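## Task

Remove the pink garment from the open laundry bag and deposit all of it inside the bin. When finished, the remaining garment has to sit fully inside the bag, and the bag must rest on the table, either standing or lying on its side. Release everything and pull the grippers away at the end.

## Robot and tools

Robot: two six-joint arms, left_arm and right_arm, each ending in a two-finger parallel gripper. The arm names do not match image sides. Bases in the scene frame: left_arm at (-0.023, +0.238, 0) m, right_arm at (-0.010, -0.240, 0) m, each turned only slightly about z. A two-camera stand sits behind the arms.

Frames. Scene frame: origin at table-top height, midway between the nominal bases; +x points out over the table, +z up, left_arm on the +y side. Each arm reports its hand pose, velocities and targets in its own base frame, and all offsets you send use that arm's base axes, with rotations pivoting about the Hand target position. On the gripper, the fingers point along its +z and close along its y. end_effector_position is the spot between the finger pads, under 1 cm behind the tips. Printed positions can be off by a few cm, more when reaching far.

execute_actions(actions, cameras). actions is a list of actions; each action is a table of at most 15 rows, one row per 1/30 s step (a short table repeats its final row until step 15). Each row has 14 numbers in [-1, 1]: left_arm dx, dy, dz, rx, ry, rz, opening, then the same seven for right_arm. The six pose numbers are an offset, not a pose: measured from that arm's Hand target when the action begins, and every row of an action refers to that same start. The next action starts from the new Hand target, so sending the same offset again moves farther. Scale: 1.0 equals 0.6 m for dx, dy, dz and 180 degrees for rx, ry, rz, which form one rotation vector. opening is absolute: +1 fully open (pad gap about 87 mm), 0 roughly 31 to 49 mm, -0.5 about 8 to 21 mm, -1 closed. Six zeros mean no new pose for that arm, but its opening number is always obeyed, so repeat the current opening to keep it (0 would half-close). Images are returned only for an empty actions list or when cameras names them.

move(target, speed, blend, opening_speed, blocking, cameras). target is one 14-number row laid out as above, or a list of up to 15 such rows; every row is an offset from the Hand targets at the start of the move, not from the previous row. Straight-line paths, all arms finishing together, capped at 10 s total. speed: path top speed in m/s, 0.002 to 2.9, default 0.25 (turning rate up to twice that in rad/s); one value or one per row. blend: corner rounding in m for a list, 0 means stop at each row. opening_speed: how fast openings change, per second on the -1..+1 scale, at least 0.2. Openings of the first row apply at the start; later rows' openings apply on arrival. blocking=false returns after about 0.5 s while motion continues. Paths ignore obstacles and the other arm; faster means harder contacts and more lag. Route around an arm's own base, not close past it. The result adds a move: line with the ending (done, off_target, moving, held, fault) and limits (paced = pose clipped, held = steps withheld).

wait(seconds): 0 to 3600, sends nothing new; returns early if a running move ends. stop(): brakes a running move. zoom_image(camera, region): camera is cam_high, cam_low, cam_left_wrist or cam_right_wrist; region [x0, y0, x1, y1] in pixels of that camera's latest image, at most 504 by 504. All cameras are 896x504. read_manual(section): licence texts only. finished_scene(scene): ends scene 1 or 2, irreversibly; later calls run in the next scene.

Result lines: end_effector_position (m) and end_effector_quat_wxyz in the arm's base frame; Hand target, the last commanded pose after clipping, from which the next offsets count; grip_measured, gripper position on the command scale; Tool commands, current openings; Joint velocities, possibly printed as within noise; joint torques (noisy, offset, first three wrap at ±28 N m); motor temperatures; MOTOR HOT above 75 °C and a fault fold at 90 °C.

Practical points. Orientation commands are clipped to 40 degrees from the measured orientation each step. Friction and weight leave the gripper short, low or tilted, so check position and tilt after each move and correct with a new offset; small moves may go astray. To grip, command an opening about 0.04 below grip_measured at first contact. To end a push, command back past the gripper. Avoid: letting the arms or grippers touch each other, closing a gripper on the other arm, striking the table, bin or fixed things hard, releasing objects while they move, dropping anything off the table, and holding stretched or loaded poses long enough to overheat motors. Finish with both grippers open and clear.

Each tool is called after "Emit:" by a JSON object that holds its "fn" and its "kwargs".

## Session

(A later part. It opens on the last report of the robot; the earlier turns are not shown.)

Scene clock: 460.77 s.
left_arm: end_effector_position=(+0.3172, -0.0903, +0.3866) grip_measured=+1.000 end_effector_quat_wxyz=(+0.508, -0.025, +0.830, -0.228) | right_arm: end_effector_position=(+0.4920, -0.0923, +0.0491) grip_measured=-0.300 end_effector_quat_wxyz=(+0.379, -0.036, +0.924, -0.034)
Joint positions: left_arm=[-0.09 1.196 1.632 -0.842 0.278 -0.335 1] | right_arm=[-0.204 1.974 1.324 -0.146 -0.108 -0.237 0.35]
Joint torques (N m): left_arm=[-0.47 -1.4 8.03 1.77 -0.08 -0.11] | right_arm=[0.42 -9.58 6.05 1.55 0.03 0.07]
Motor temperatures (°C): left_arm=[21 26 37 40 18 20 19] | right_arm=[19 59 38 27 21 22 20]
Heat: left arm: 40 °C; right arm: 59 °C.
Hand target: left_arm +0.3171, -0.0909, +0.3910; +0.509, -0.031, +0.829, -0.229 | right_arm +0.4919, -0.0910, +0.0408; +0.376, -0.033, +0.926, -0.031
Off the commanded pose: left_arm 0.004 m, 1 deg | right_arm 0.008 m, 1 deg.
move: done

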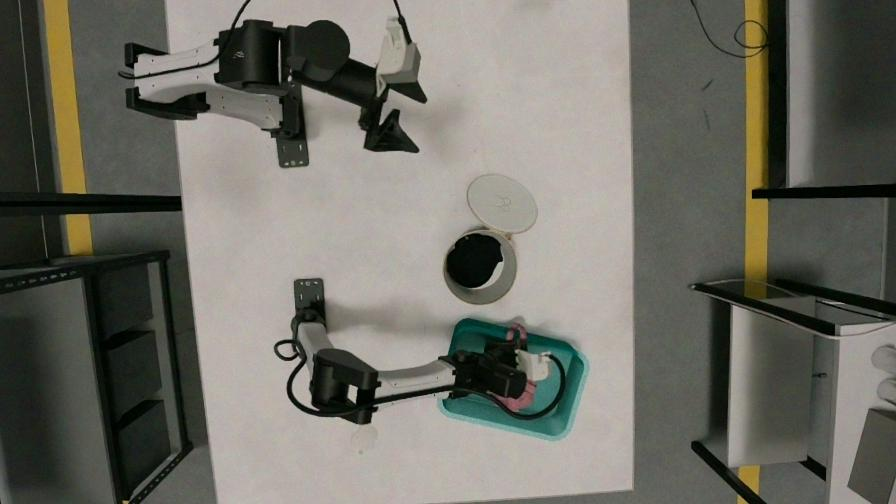

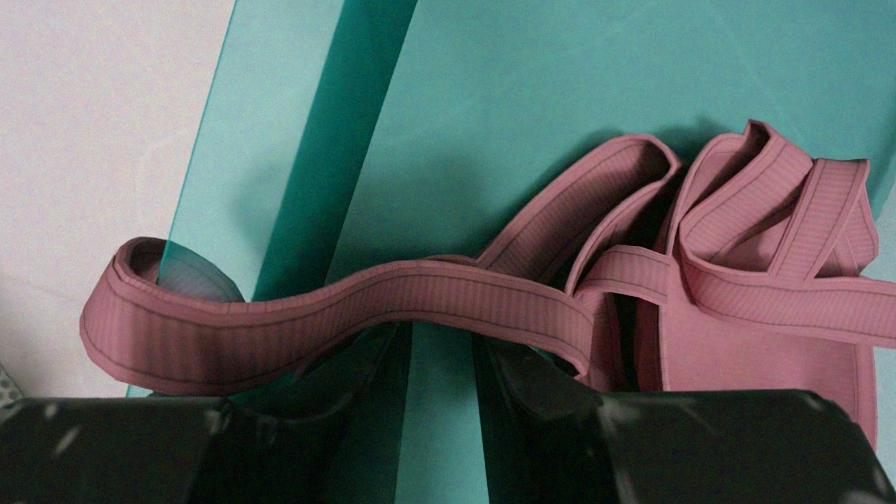

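Emit:
{"fn": "move", "kwargs": {"target": [[0,0,0,0,0,0,1, 0.05,0,0.04,0,-0.15,0,-0.3],[0,0,0,0,0,0,1, 0.06,0,0.2,0,-0.2,0,-0.3]], "speed": 0.12, "blend": [0.02,0], "cameras": ["cam_high","cam_right_wrist"]}}

Scene clock: 467.53 s.
left_arm: end_effector_position=(+0.3172, -0.0903, +0.3866) grip_measured=+1.000 end_effector_quat_wxyz=(+0.508, -0.025, +0.830, -0.228) | right_arm: end_effector_position=(+0.5255, -0.0907, +0.1409) grip_measured=-0.300 end_effector_quat_wxyz=(+0.631, -0.021, +0.774, -0.044)
Joint positions: left_arm=[-0.09 1.196 1.632 -0.842 0.278 -0.335 1] | right_arm=[-0.217 1.826 1.011 0.611 -0.172 -0.132 0.35]
Joint torques (N m): left_arm=[-0.47 -1.39 8.01 1.77 -0.08 -0.11] | right_arm=[-0.1 -12.1 8.62 1.65 -0.11 0.14]
Motor temperatures (°C): left_arm=[21 26 37 40 18 20 19] | right_arm=[19 58 38 28 21 22 20]
Heat: left arm: 40 °C; right arm: 58 °C.
Hand target: left_arm +0.3171, -0.0909, +0.3910; +0.509, -0.031, +0.829, -0.229 | right_arm +0.5280, -0.0910, +0.1609; +0.643, -0.021, +0.764, -0.039
Off the commanded pose: left_arm 0.004 m, 1 deg | right_arm 0.020 m, 2 deg.
move: off_target (right_arm)

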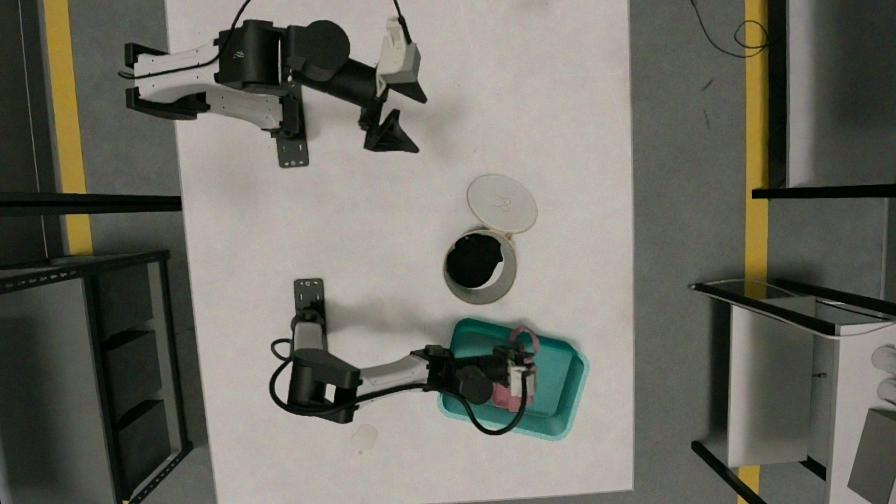

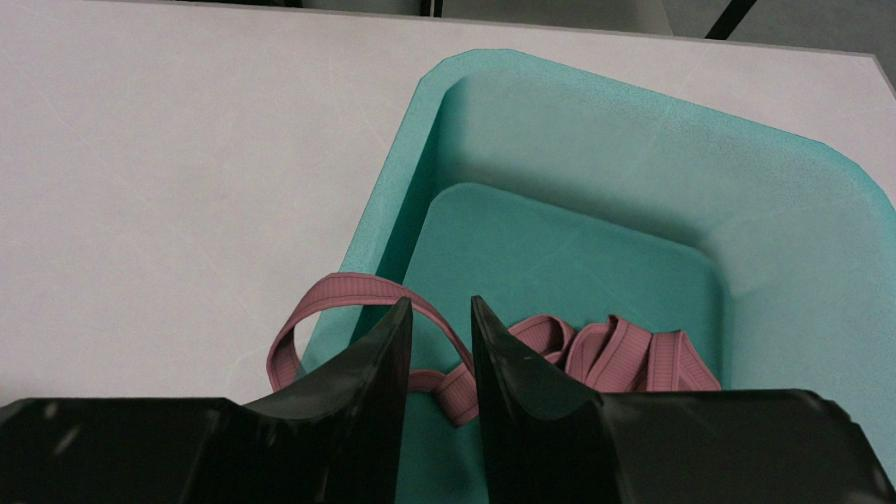

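Emit:
{"fn": "move", "kwargs": {"target": [0,0,0,0,0,0,1, 0,0,0,0,0,0,-1], "opening_speed": 1}}

Emit:
{"fn": "move", "kwargs": {"target": [[0,0,0,0,0,0,1, 0,0,0.13,0,0,0,-1],[0,0,0,0,0,0,1, 0,-0.13,0.13,0,0,0,-1]], "speed": 0.12, "blend": [0.02,0], "cameras": ["cam_high","cam_right_wrist","cam_low"]}}

Scene clock: 472.93 s.
left_arm: end_effector_position=(+0.3172, -0.0903, +0.3866) grip_measured=+1.000 end_effector_quat_wxyz=(+0.508, -0.025, +0.830, -0.228) | right_arm: end_effector_position=(+0.5255, -0.0907, +0.1409) grip_measured=-0.999 end_effector_quat_wxyz=(+0.631, -0.021, +0.774, -0.044)
Joint positions: left_arm=[-0.09 1.196 1.632 -0.842 0.278 -0.335 1] | right_arm=[-0.217 1.826 1.011 0.611 -0.172 -0.132 0.001]
Joint torques (N m): left_arm=[-0.49 -1.35 7.98 1.78 -0.08 -0.11] | right_arm=[-0.12 -12.01 8.62 1.62 -0.08 0.09]
Motor temperatures (°C): left_arm=[21 26 37 40 18 20 19] | right_arm=[19 57 39 28 21 22 20]
Heat: left arm: 40 °C; right arm: 57 °C.
Hand target: left_arm +0.3171, -0.0909, +0.3910; +0.509, -0.031, +0.829, -0.229 | right_arm +0.5280, -0.0910, +0.1609; +0.643, -0.021, +0.764, -0.039
Off the commanded pose: left_arm 0.004 m, 1 deg | right_arm 0.020 m, 2 deg.
move: done

Scene clock: 475.00 s.
left_arm: end_effector_position=(+0.3172, -0.0903, +0.3866) grip_measured=+1.000 end_effector_quat_wxyz=(+0.508, -0.025, +0.830, -0.228) | right_arm: end_effector_position=(+0.5241, -0.1691, +0.2375) grip_measured=-0.999 end_effector_quat_wxyz=(+0.645, -0.013, +0.763, -0.042)
Joint positions: left_arm=[-0.09 1.196 1.632 -0.842 0.278 -0.335 1] | right_arm=[-0.415 1.768 1.319 0.273 -0.361 -0.146 0]
Joint torques (N m): left_arm=[-0.49 -1.36 8.02 1.77 -0.09 -0.1] | right_arm=[0.23 -8.42 9.87 1.64 -0.11 -0.11]
Motor temperatures (°C): left_arm=[21 26 37 40 18 20 19] | right_arm=[19 57 39 28 21 22 20]
Heat: left arm: 40 °C; right arm: 57 °C.
Hand target: left_arm +0.3171, -0.0909, +0.3910; +0.509, -0.031, +0.829, -0.229 | right_arm +0.5280, -0.1690, +0.2389; +0.643, -0.021, +0.764, -0.039
Off the commanded pose: left_arm 0.004 m, 1 deg | right_arm 0.004 m, 1 deg.
move: done
Images, in order (width x height): cam_high 896x504, cam_low 896x504, cam_right_wrist 896x504.

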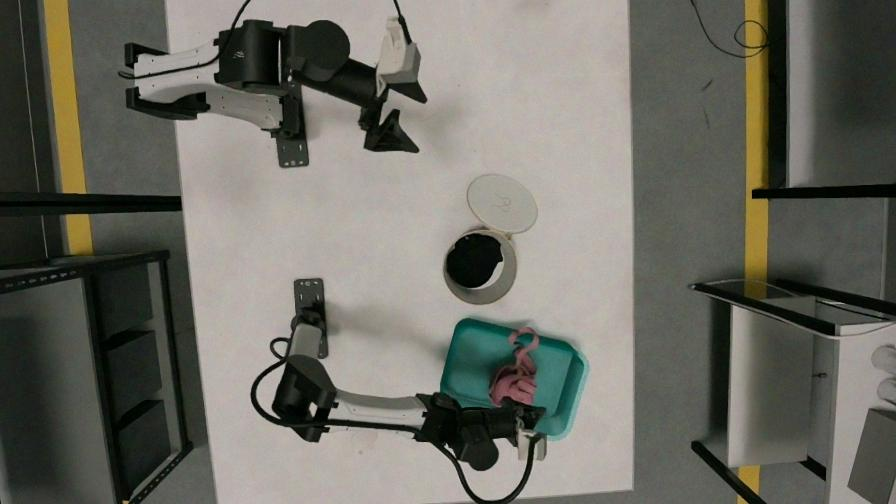

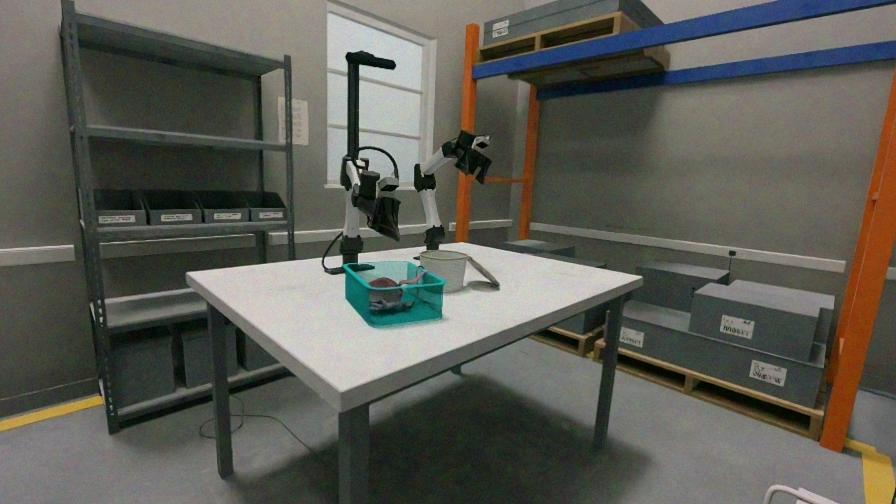

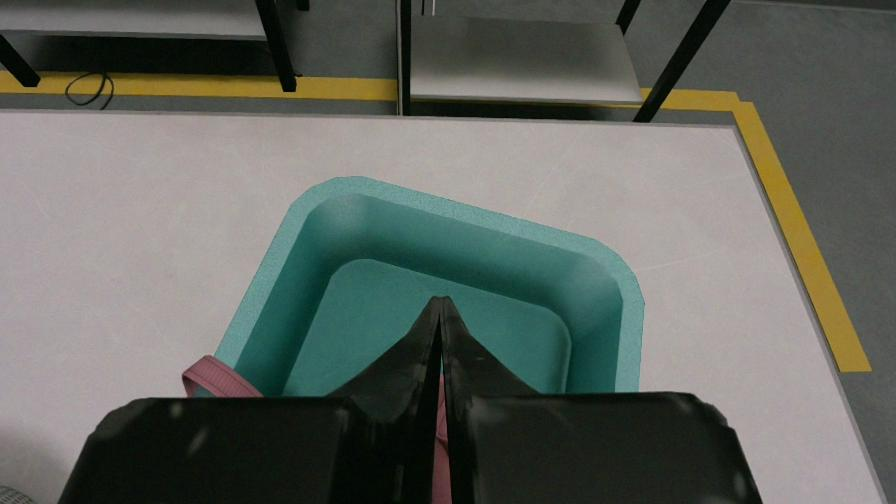

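Emit:
{"fn": "move", "kwargs": {"target": [0,0,0,0,0,0,1, -0.08,0.05,-0.04,-0.076,0.191,0.319,0], "speed": 0.25, "cameras": ["cam_right_wrist"]}}

Scene clock: 484.60 s.
left_arm: end_effector_position=(+0.3172, -0.0903, +0.3866) grip_measured=+1.000 end_effector_quat_wxyz=(+0.508, -0.025, +0.830, -0.228) | right_arm: end_effector_position=(+0.4795, -0.1379, +0.2197) grip_measured=+0.000 end_effector_quat_wxyz=(+0.409, -0.425, +0.798, +0.123)
Joint positions: left_arm=[-0.09 1.196 1.632 -0.842 0.278 -0.335 1] | right_arm=[-0.486 2.377 2.706 -1.554 -0.828 -1.312 0.5]
Joint torques (N m): left_arm=[-0.46 -1.33 8.02 1.78 -0.08 -0.1] | right_arm=[0.64 -11.25 7.51 0.55 -0.19 -0.1]
Motor temperatures (°C): left_arm=[21 25 37 40 18 20 19] | right_arm=[19 55 40 28 21 22 20]
Heat: left arm: 40 °C; right arm: 55 °C.
Hand target: left_arm +0.3171, -0.0909, +0.3910; +0.509, -0.031, +0.829, -0.229 | right_arm +0.4800, -0.1390, +0.2149; +0.332, -0.462, +0.800, +0.191
Off the commanded pose: left_arm 0.004 m, 1 deg | right_arm 0.005 m, 12 deg.
joint sent to its limit (right arm) — joint 4 (wrist pitch), lower limit. The joint targets are off in orientation, not in position.
move: off_target (right_arm)

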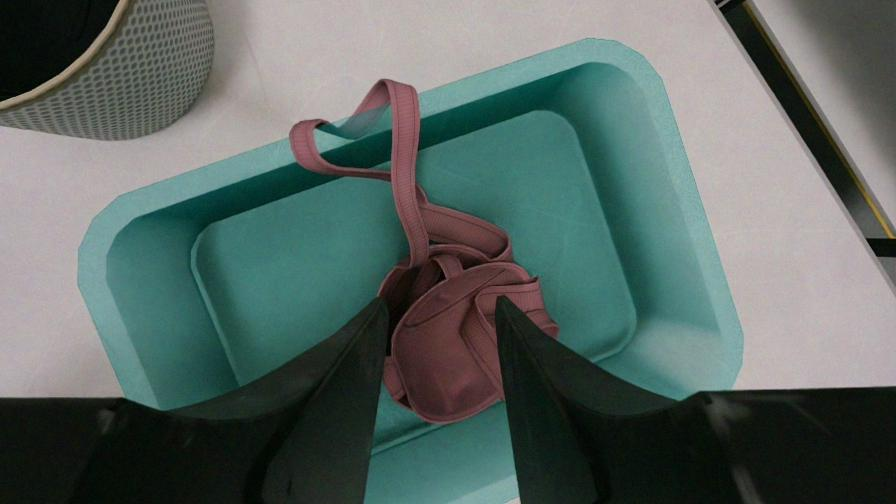

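Emit:
{"fn": "move", "kwargs": {"target": [[0,0,0,0,0,0,1, 0.06,0.09,-0.12,0,0,0,0],[0,0,0,0,0,0,1, 0.07,0.107,-0.235,0,0,0,0]], "speed": 0.12, "blend": [0.02,0], "cameras": ["cam_right_wrist"]}}

Emit:
{"fn": "move", "kwargs": {"target": [0,0,0,0,0,0,1, 0,0,0,0,0,0,-1], "opening_speed": 1, "cameras": ["cam_right_wrist"]}}

Scene clock: 495.37 s.
left_arm: end_effector_position=(+0.3172, -0.0903, +0.3866) grip_measured=+1.000 end_effector_quat_wxyz=(+0.508, -0.025, +0.830, -0.228) | right_arm: end_effector_position=(+0.5185, -0.0742, +0.0559) grip_measured=+0.000 end_effector_quat_wxyz=(+0.323, -0.456, +0.802, +0.212)
Joint positions: left_arm=[-0.09 1.196 1.632 -0.842 0.278 -0.335 1] | right_arm=[-0.325 2.567 2.426 -1.281 -0.783 -1.297 0.5]
Joint torques (N m): left_arm=[-0.44 -1.36 8.03 1.77 -0.08 -0.11] | right_arm=[0.73 -18.81 5.3 0.58 -0.17 0.09]
Motor temperatures (°C): left_arm=[21 25 37 40 18 20 19] | right_arm=[19 55 39 26 21 22 20]
Heat: left arm: 40 °C; right arm: 55 °C.
Hand target: left_arm +0.3171, -0.0909, +0.3910; +0.509, -0.031, +0.829, -0.229 | right_arm +0.5220, -0.0747, +0.0738; +0.332, -0.462, +0.800, +0.191
Off the commanded pose: left_arm 0.004 m, 1 deg | right_arm 0.018 m, 3 deg.
move: off_target (right_arm)

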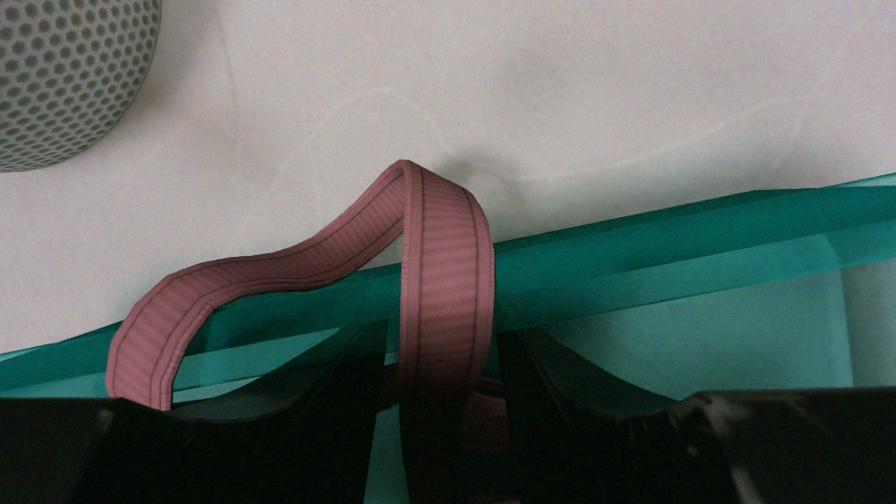

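Scene clock: 496.57 s.
left_arm: end_effector_position=(+0.3172, -0.0903, +0.3866) grip_measured=+1.000 end_effector_quat_wxyz=(+0.508, -0.025, +0.830, -0.228) | right_arm: end_effector_position=(+0.5188, -0.0743, +0.0559) grip_measured=-0.629 end_effector_quat_wxyz=(+0.323, -0.456, +0.802, +0.212)
Joint positions: left_arm=[-0.09 1.196 1.632 -0.842 0.278 -0.335 1] | right_arm=[-0.325 2.567 2.426 -1.28 -0.783 -1.297 0.186]
Joint torques (N m): left_arm=[-0.46 -1.37 7.99 1.76 -0.08 -0.11] | right_arm=[0.73 -18.81 5.27 0.59 -0.16 0.08]
Motor temperatures (°C): left_arm=[21 25 37 40 18 20 19] | right_arm=[19 56 39 26 21 22 20]
Heat: left arm: 40 °C; right arm: 56 °C.
Hand target: left_arm +0.3171, -0.0909, +0.3910; +0.509, -0.031, +0.829, -0.229 | right_arm +0.5219, -0.0747, +0.0738; +0.332, -0.462, +0.800, +0.191
Off the commanded pose: left_arm 0.004 m, 1 deg | right_arm 0.018 m, 3 deg.
move: done

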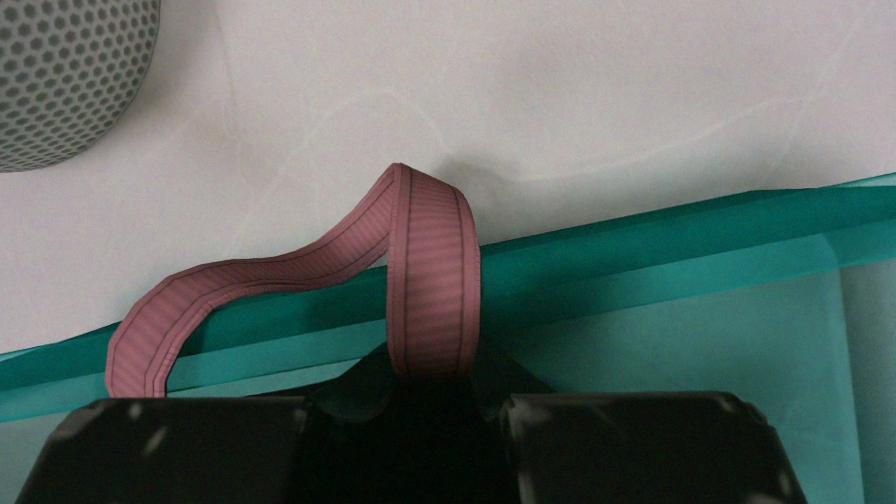

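Emit:
{"fn": "move", "kwargs": {"target": [[0,0,0,0,0,0,1, 0,-0.04,0.12,0,0,0,-1],[0,0,0,0,0,0,1, -0.02,-0.2,0.12,0,0,0,-1],[0,0,0,0,0,0,1, -0.03,-0.2,0.0,0,0,0,-1]], "speed": 0.15, "blend": [0.02,0.02,0], "cameras": ["cam_right_wrist","cam_high"]}}

Scene clock: 502.00 s.
left_arm: end_effector_position=(+0.3172, -0.0903, +0.3866) grip_measured=+1.000 end_effector_quat_wxyz=(+0.508, -0.025, +0.830, -0.228) | right_arm: end_effector_position=(+0.5041, -0.1954, +0.0777) grip_measured=-0.629 end_effector_quat_wxyz=(+0.366, -0.444, +0.805, +0.141)
Joint positions: left_arm=[-0.09 1.196 1.632 -0.842 0.278 -0.335 1] | right_arm=[-0.549 2.741 2.848 -1.522 -0.795 -1.492 0.186]
Joint torques (N m): left_arm=[-0.49 -1.36 8.02 1.77 -0.08 -0.11] | right_arm=[0.29 -13.72 7.5 0.31 -0.3 -0.12]
Motor temperatures (°C): left_arm=[21 25 38 40 18 20 19] | right_arm=[19 57 39 26 21 22 21]
Heat: left arm: 40 °C; right arm: 57 °C.
Hand target: left_arm +0.3171, -0.0909, +0.3910; +0.509, -0.031, +0.829, -0.229 | right_arm +0.5040, -0.1947, +0.0739; +0.333, -0.462, +0.800, +0.191
Off the commanded pose: left_arm 0.004 m, 1 deg | right_arm 0.004 m, 7 deg.
elbow stopped short (right arm): the move would have taken joint 3 (elbow) straighter than the controller allows.
move: off_target (right_arm)
Images, in order (width x height): cam_high 896x504, cam_right_wrist 896x504.

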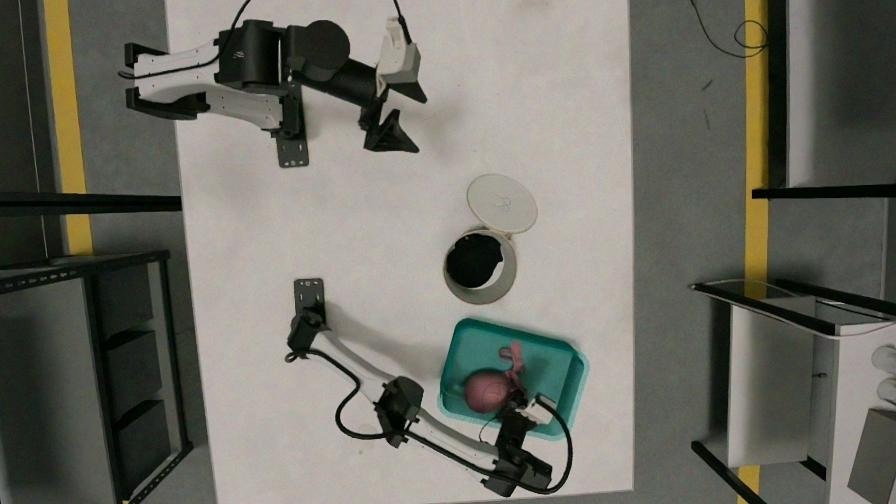

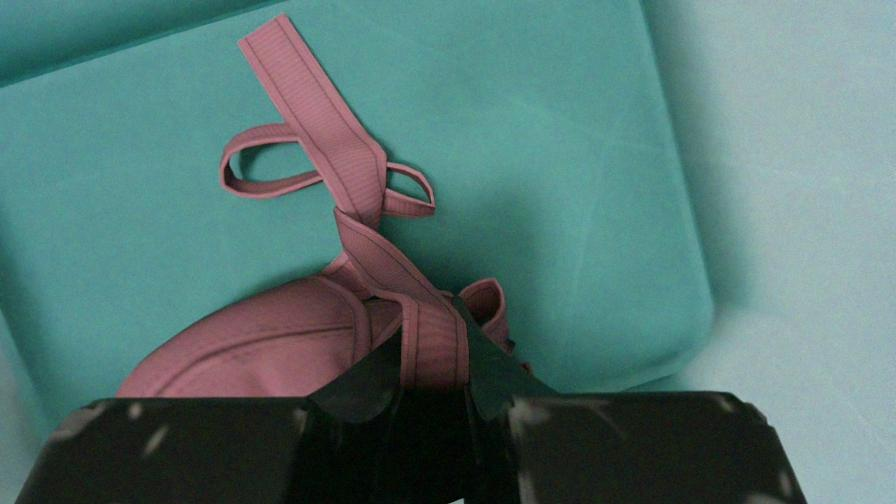

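Emit:
{"fn": "move", "kwargs": {"target": [0,0,0,0,0,0,1, 0,0.02,-0.02,0,0,0,0.3], "opening_speed": 1}}

Emit:
{"fn": "move", "kwargs": {"target": [[0,0,0,0,0,0,1, 0,0,0.27,0,0,0,0.3],[0,0,0,0,0,0,1, -0.3,0.0,0.27,0,0,0,0.3]], "blend": [0.03,0], "cameras": ["all"]}}

Emit:
{"fn": "zoom_image", "kwargs": {"camera": "cam_high", "region": [420, 160, 620, 460]}}

Scene clock: 507.10 s.
left_arm: end_effector_position=(+0.3172, -0.0903, +0.3866) grip_measured=+1.000 end_effector_quat_wxyz=(+0.508, -0.025, +0.830, -0.228) | right_arm: end_effector_position=(+0.5046, -0.1841, +0.0676) grip_measured=+0.300 end_effector_quat_wxyz=(+0.358, -0.450, +0.803, +0.156)
Joint positions: left_arm=[-0.09 1.196 1.632 -0.842 0.278 -0.335 1] | right_arm=[-0.53 2.76 2.848 -1.536 -0.795 -1.5 0.65]
Joint torques (N m): left_arm=[-0.46 -1.36 8.02 1.77 -0.08 -0.11] | right_arm=[0.49 -13.57 7.61 0.23 -0.28 -0.11]
Motor temperatures (°C): left_arm=[21 25 38 40 18 20 19] | right_arm=[19 58 39 25 21 22 21]
Heat: left arm: 40 °C; right arm: 58 °C.
Hand target: left_arm +0.3171, -0.0909, +0.3910; +0.509, -0.031, +0.829, -0.229 | right_arm +0.5040, -0.1827, +0.0619; +0.333, -0.462, +0.800, +0.191
Off the commanded pose: left_arm 0.004 m, 1 deg | right_arm 0.006 m, 5 deg.
elbow stopped short (right arm): the move would have taken joint 3 (elbow) straighter than the controller allows.
move: off_target (right_arm)

Scene clock: 509.43 s.
left_arm: end_effector_position=(+0.3172, -0.0903, +0.3866) grip_measured=+1.000 end_effector_quat_wxyz=(+0.508, -0.025, +0.830, -0.228) | right_arm: end_effector_position=(+0.3304, -0.1837, +0.2197) grip_measured=+0.300 end_effector_quat_wxyz=(+0.378, -0.419, +0.820, +0.094)
Joint positions: left_arm=[-0.09 1.196 1.632 -0.842 0.278 -0.335 1] | right_arm=[-0.766 1.884 1.967 -1.562 -0.797 -1.672 0.65]
Joint torques (N m): left_arm=[-0.47 -1.37 8.02 1.77 -0.07 -0.11] | right_arm=[0.16 -11.41 5 0.23 -0.2 -0.13]
Motor temperatures (°C): left_arm=[21 25 38 40 18 20 19] | right_arm=[19 59 38 25 21 22 21]
Heat: left arm: 40 °C; right arm: 59 °C.
Hand target: left_arm +0.3171, -0.0909, +0.3910; +0.509, -0.031, +0.829, -0.229 | right_arm +0.3240, -0.1826, +0.2240; +0.333, -0.462, +0.800, +0.191
Off the commanded pose: left_arm 0.004 m, 1 deg | right_arm 0.008 m, 13 deg.
elbow stopped short (right arm): the move would have taken joint 3 (elbow) straighter than the controller allows.
joint sent to its limit (right arm) — joint 4 (wrist pitch), lower limit. The joint targets are off in orientation, not in position.
move: off_target (right_arm)

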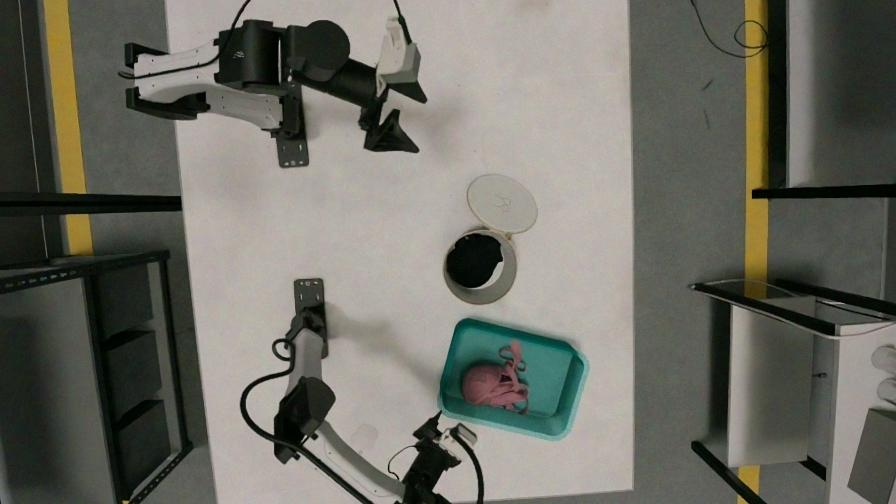

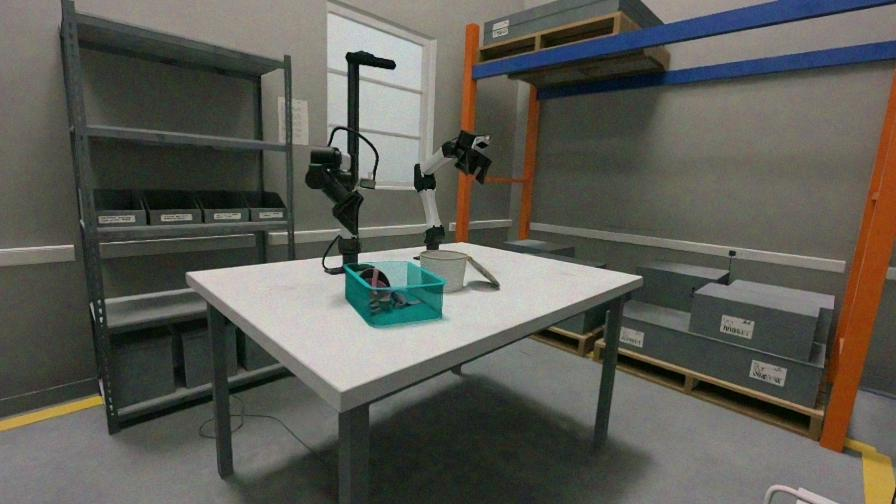

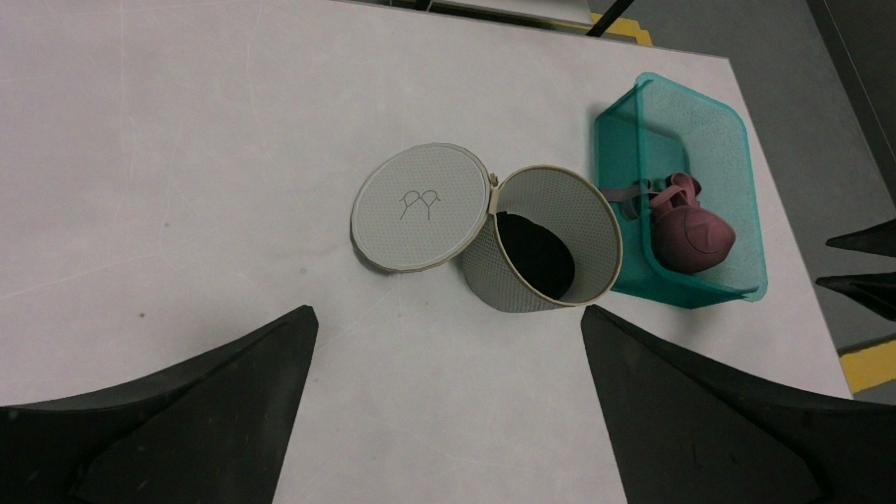

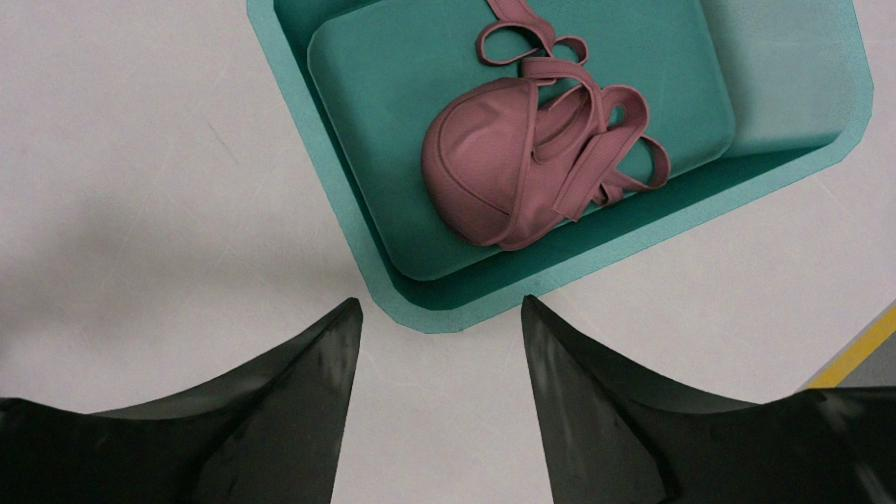

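Scaled by 1.680 from the camera's image (finer frame: 1280x720).

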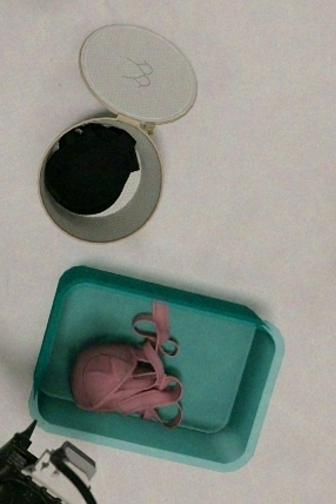

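Done.

Emit:
{"fn": "finished_scene", "kwargs": {"scene": 1}}

The scene is finished: the task was done.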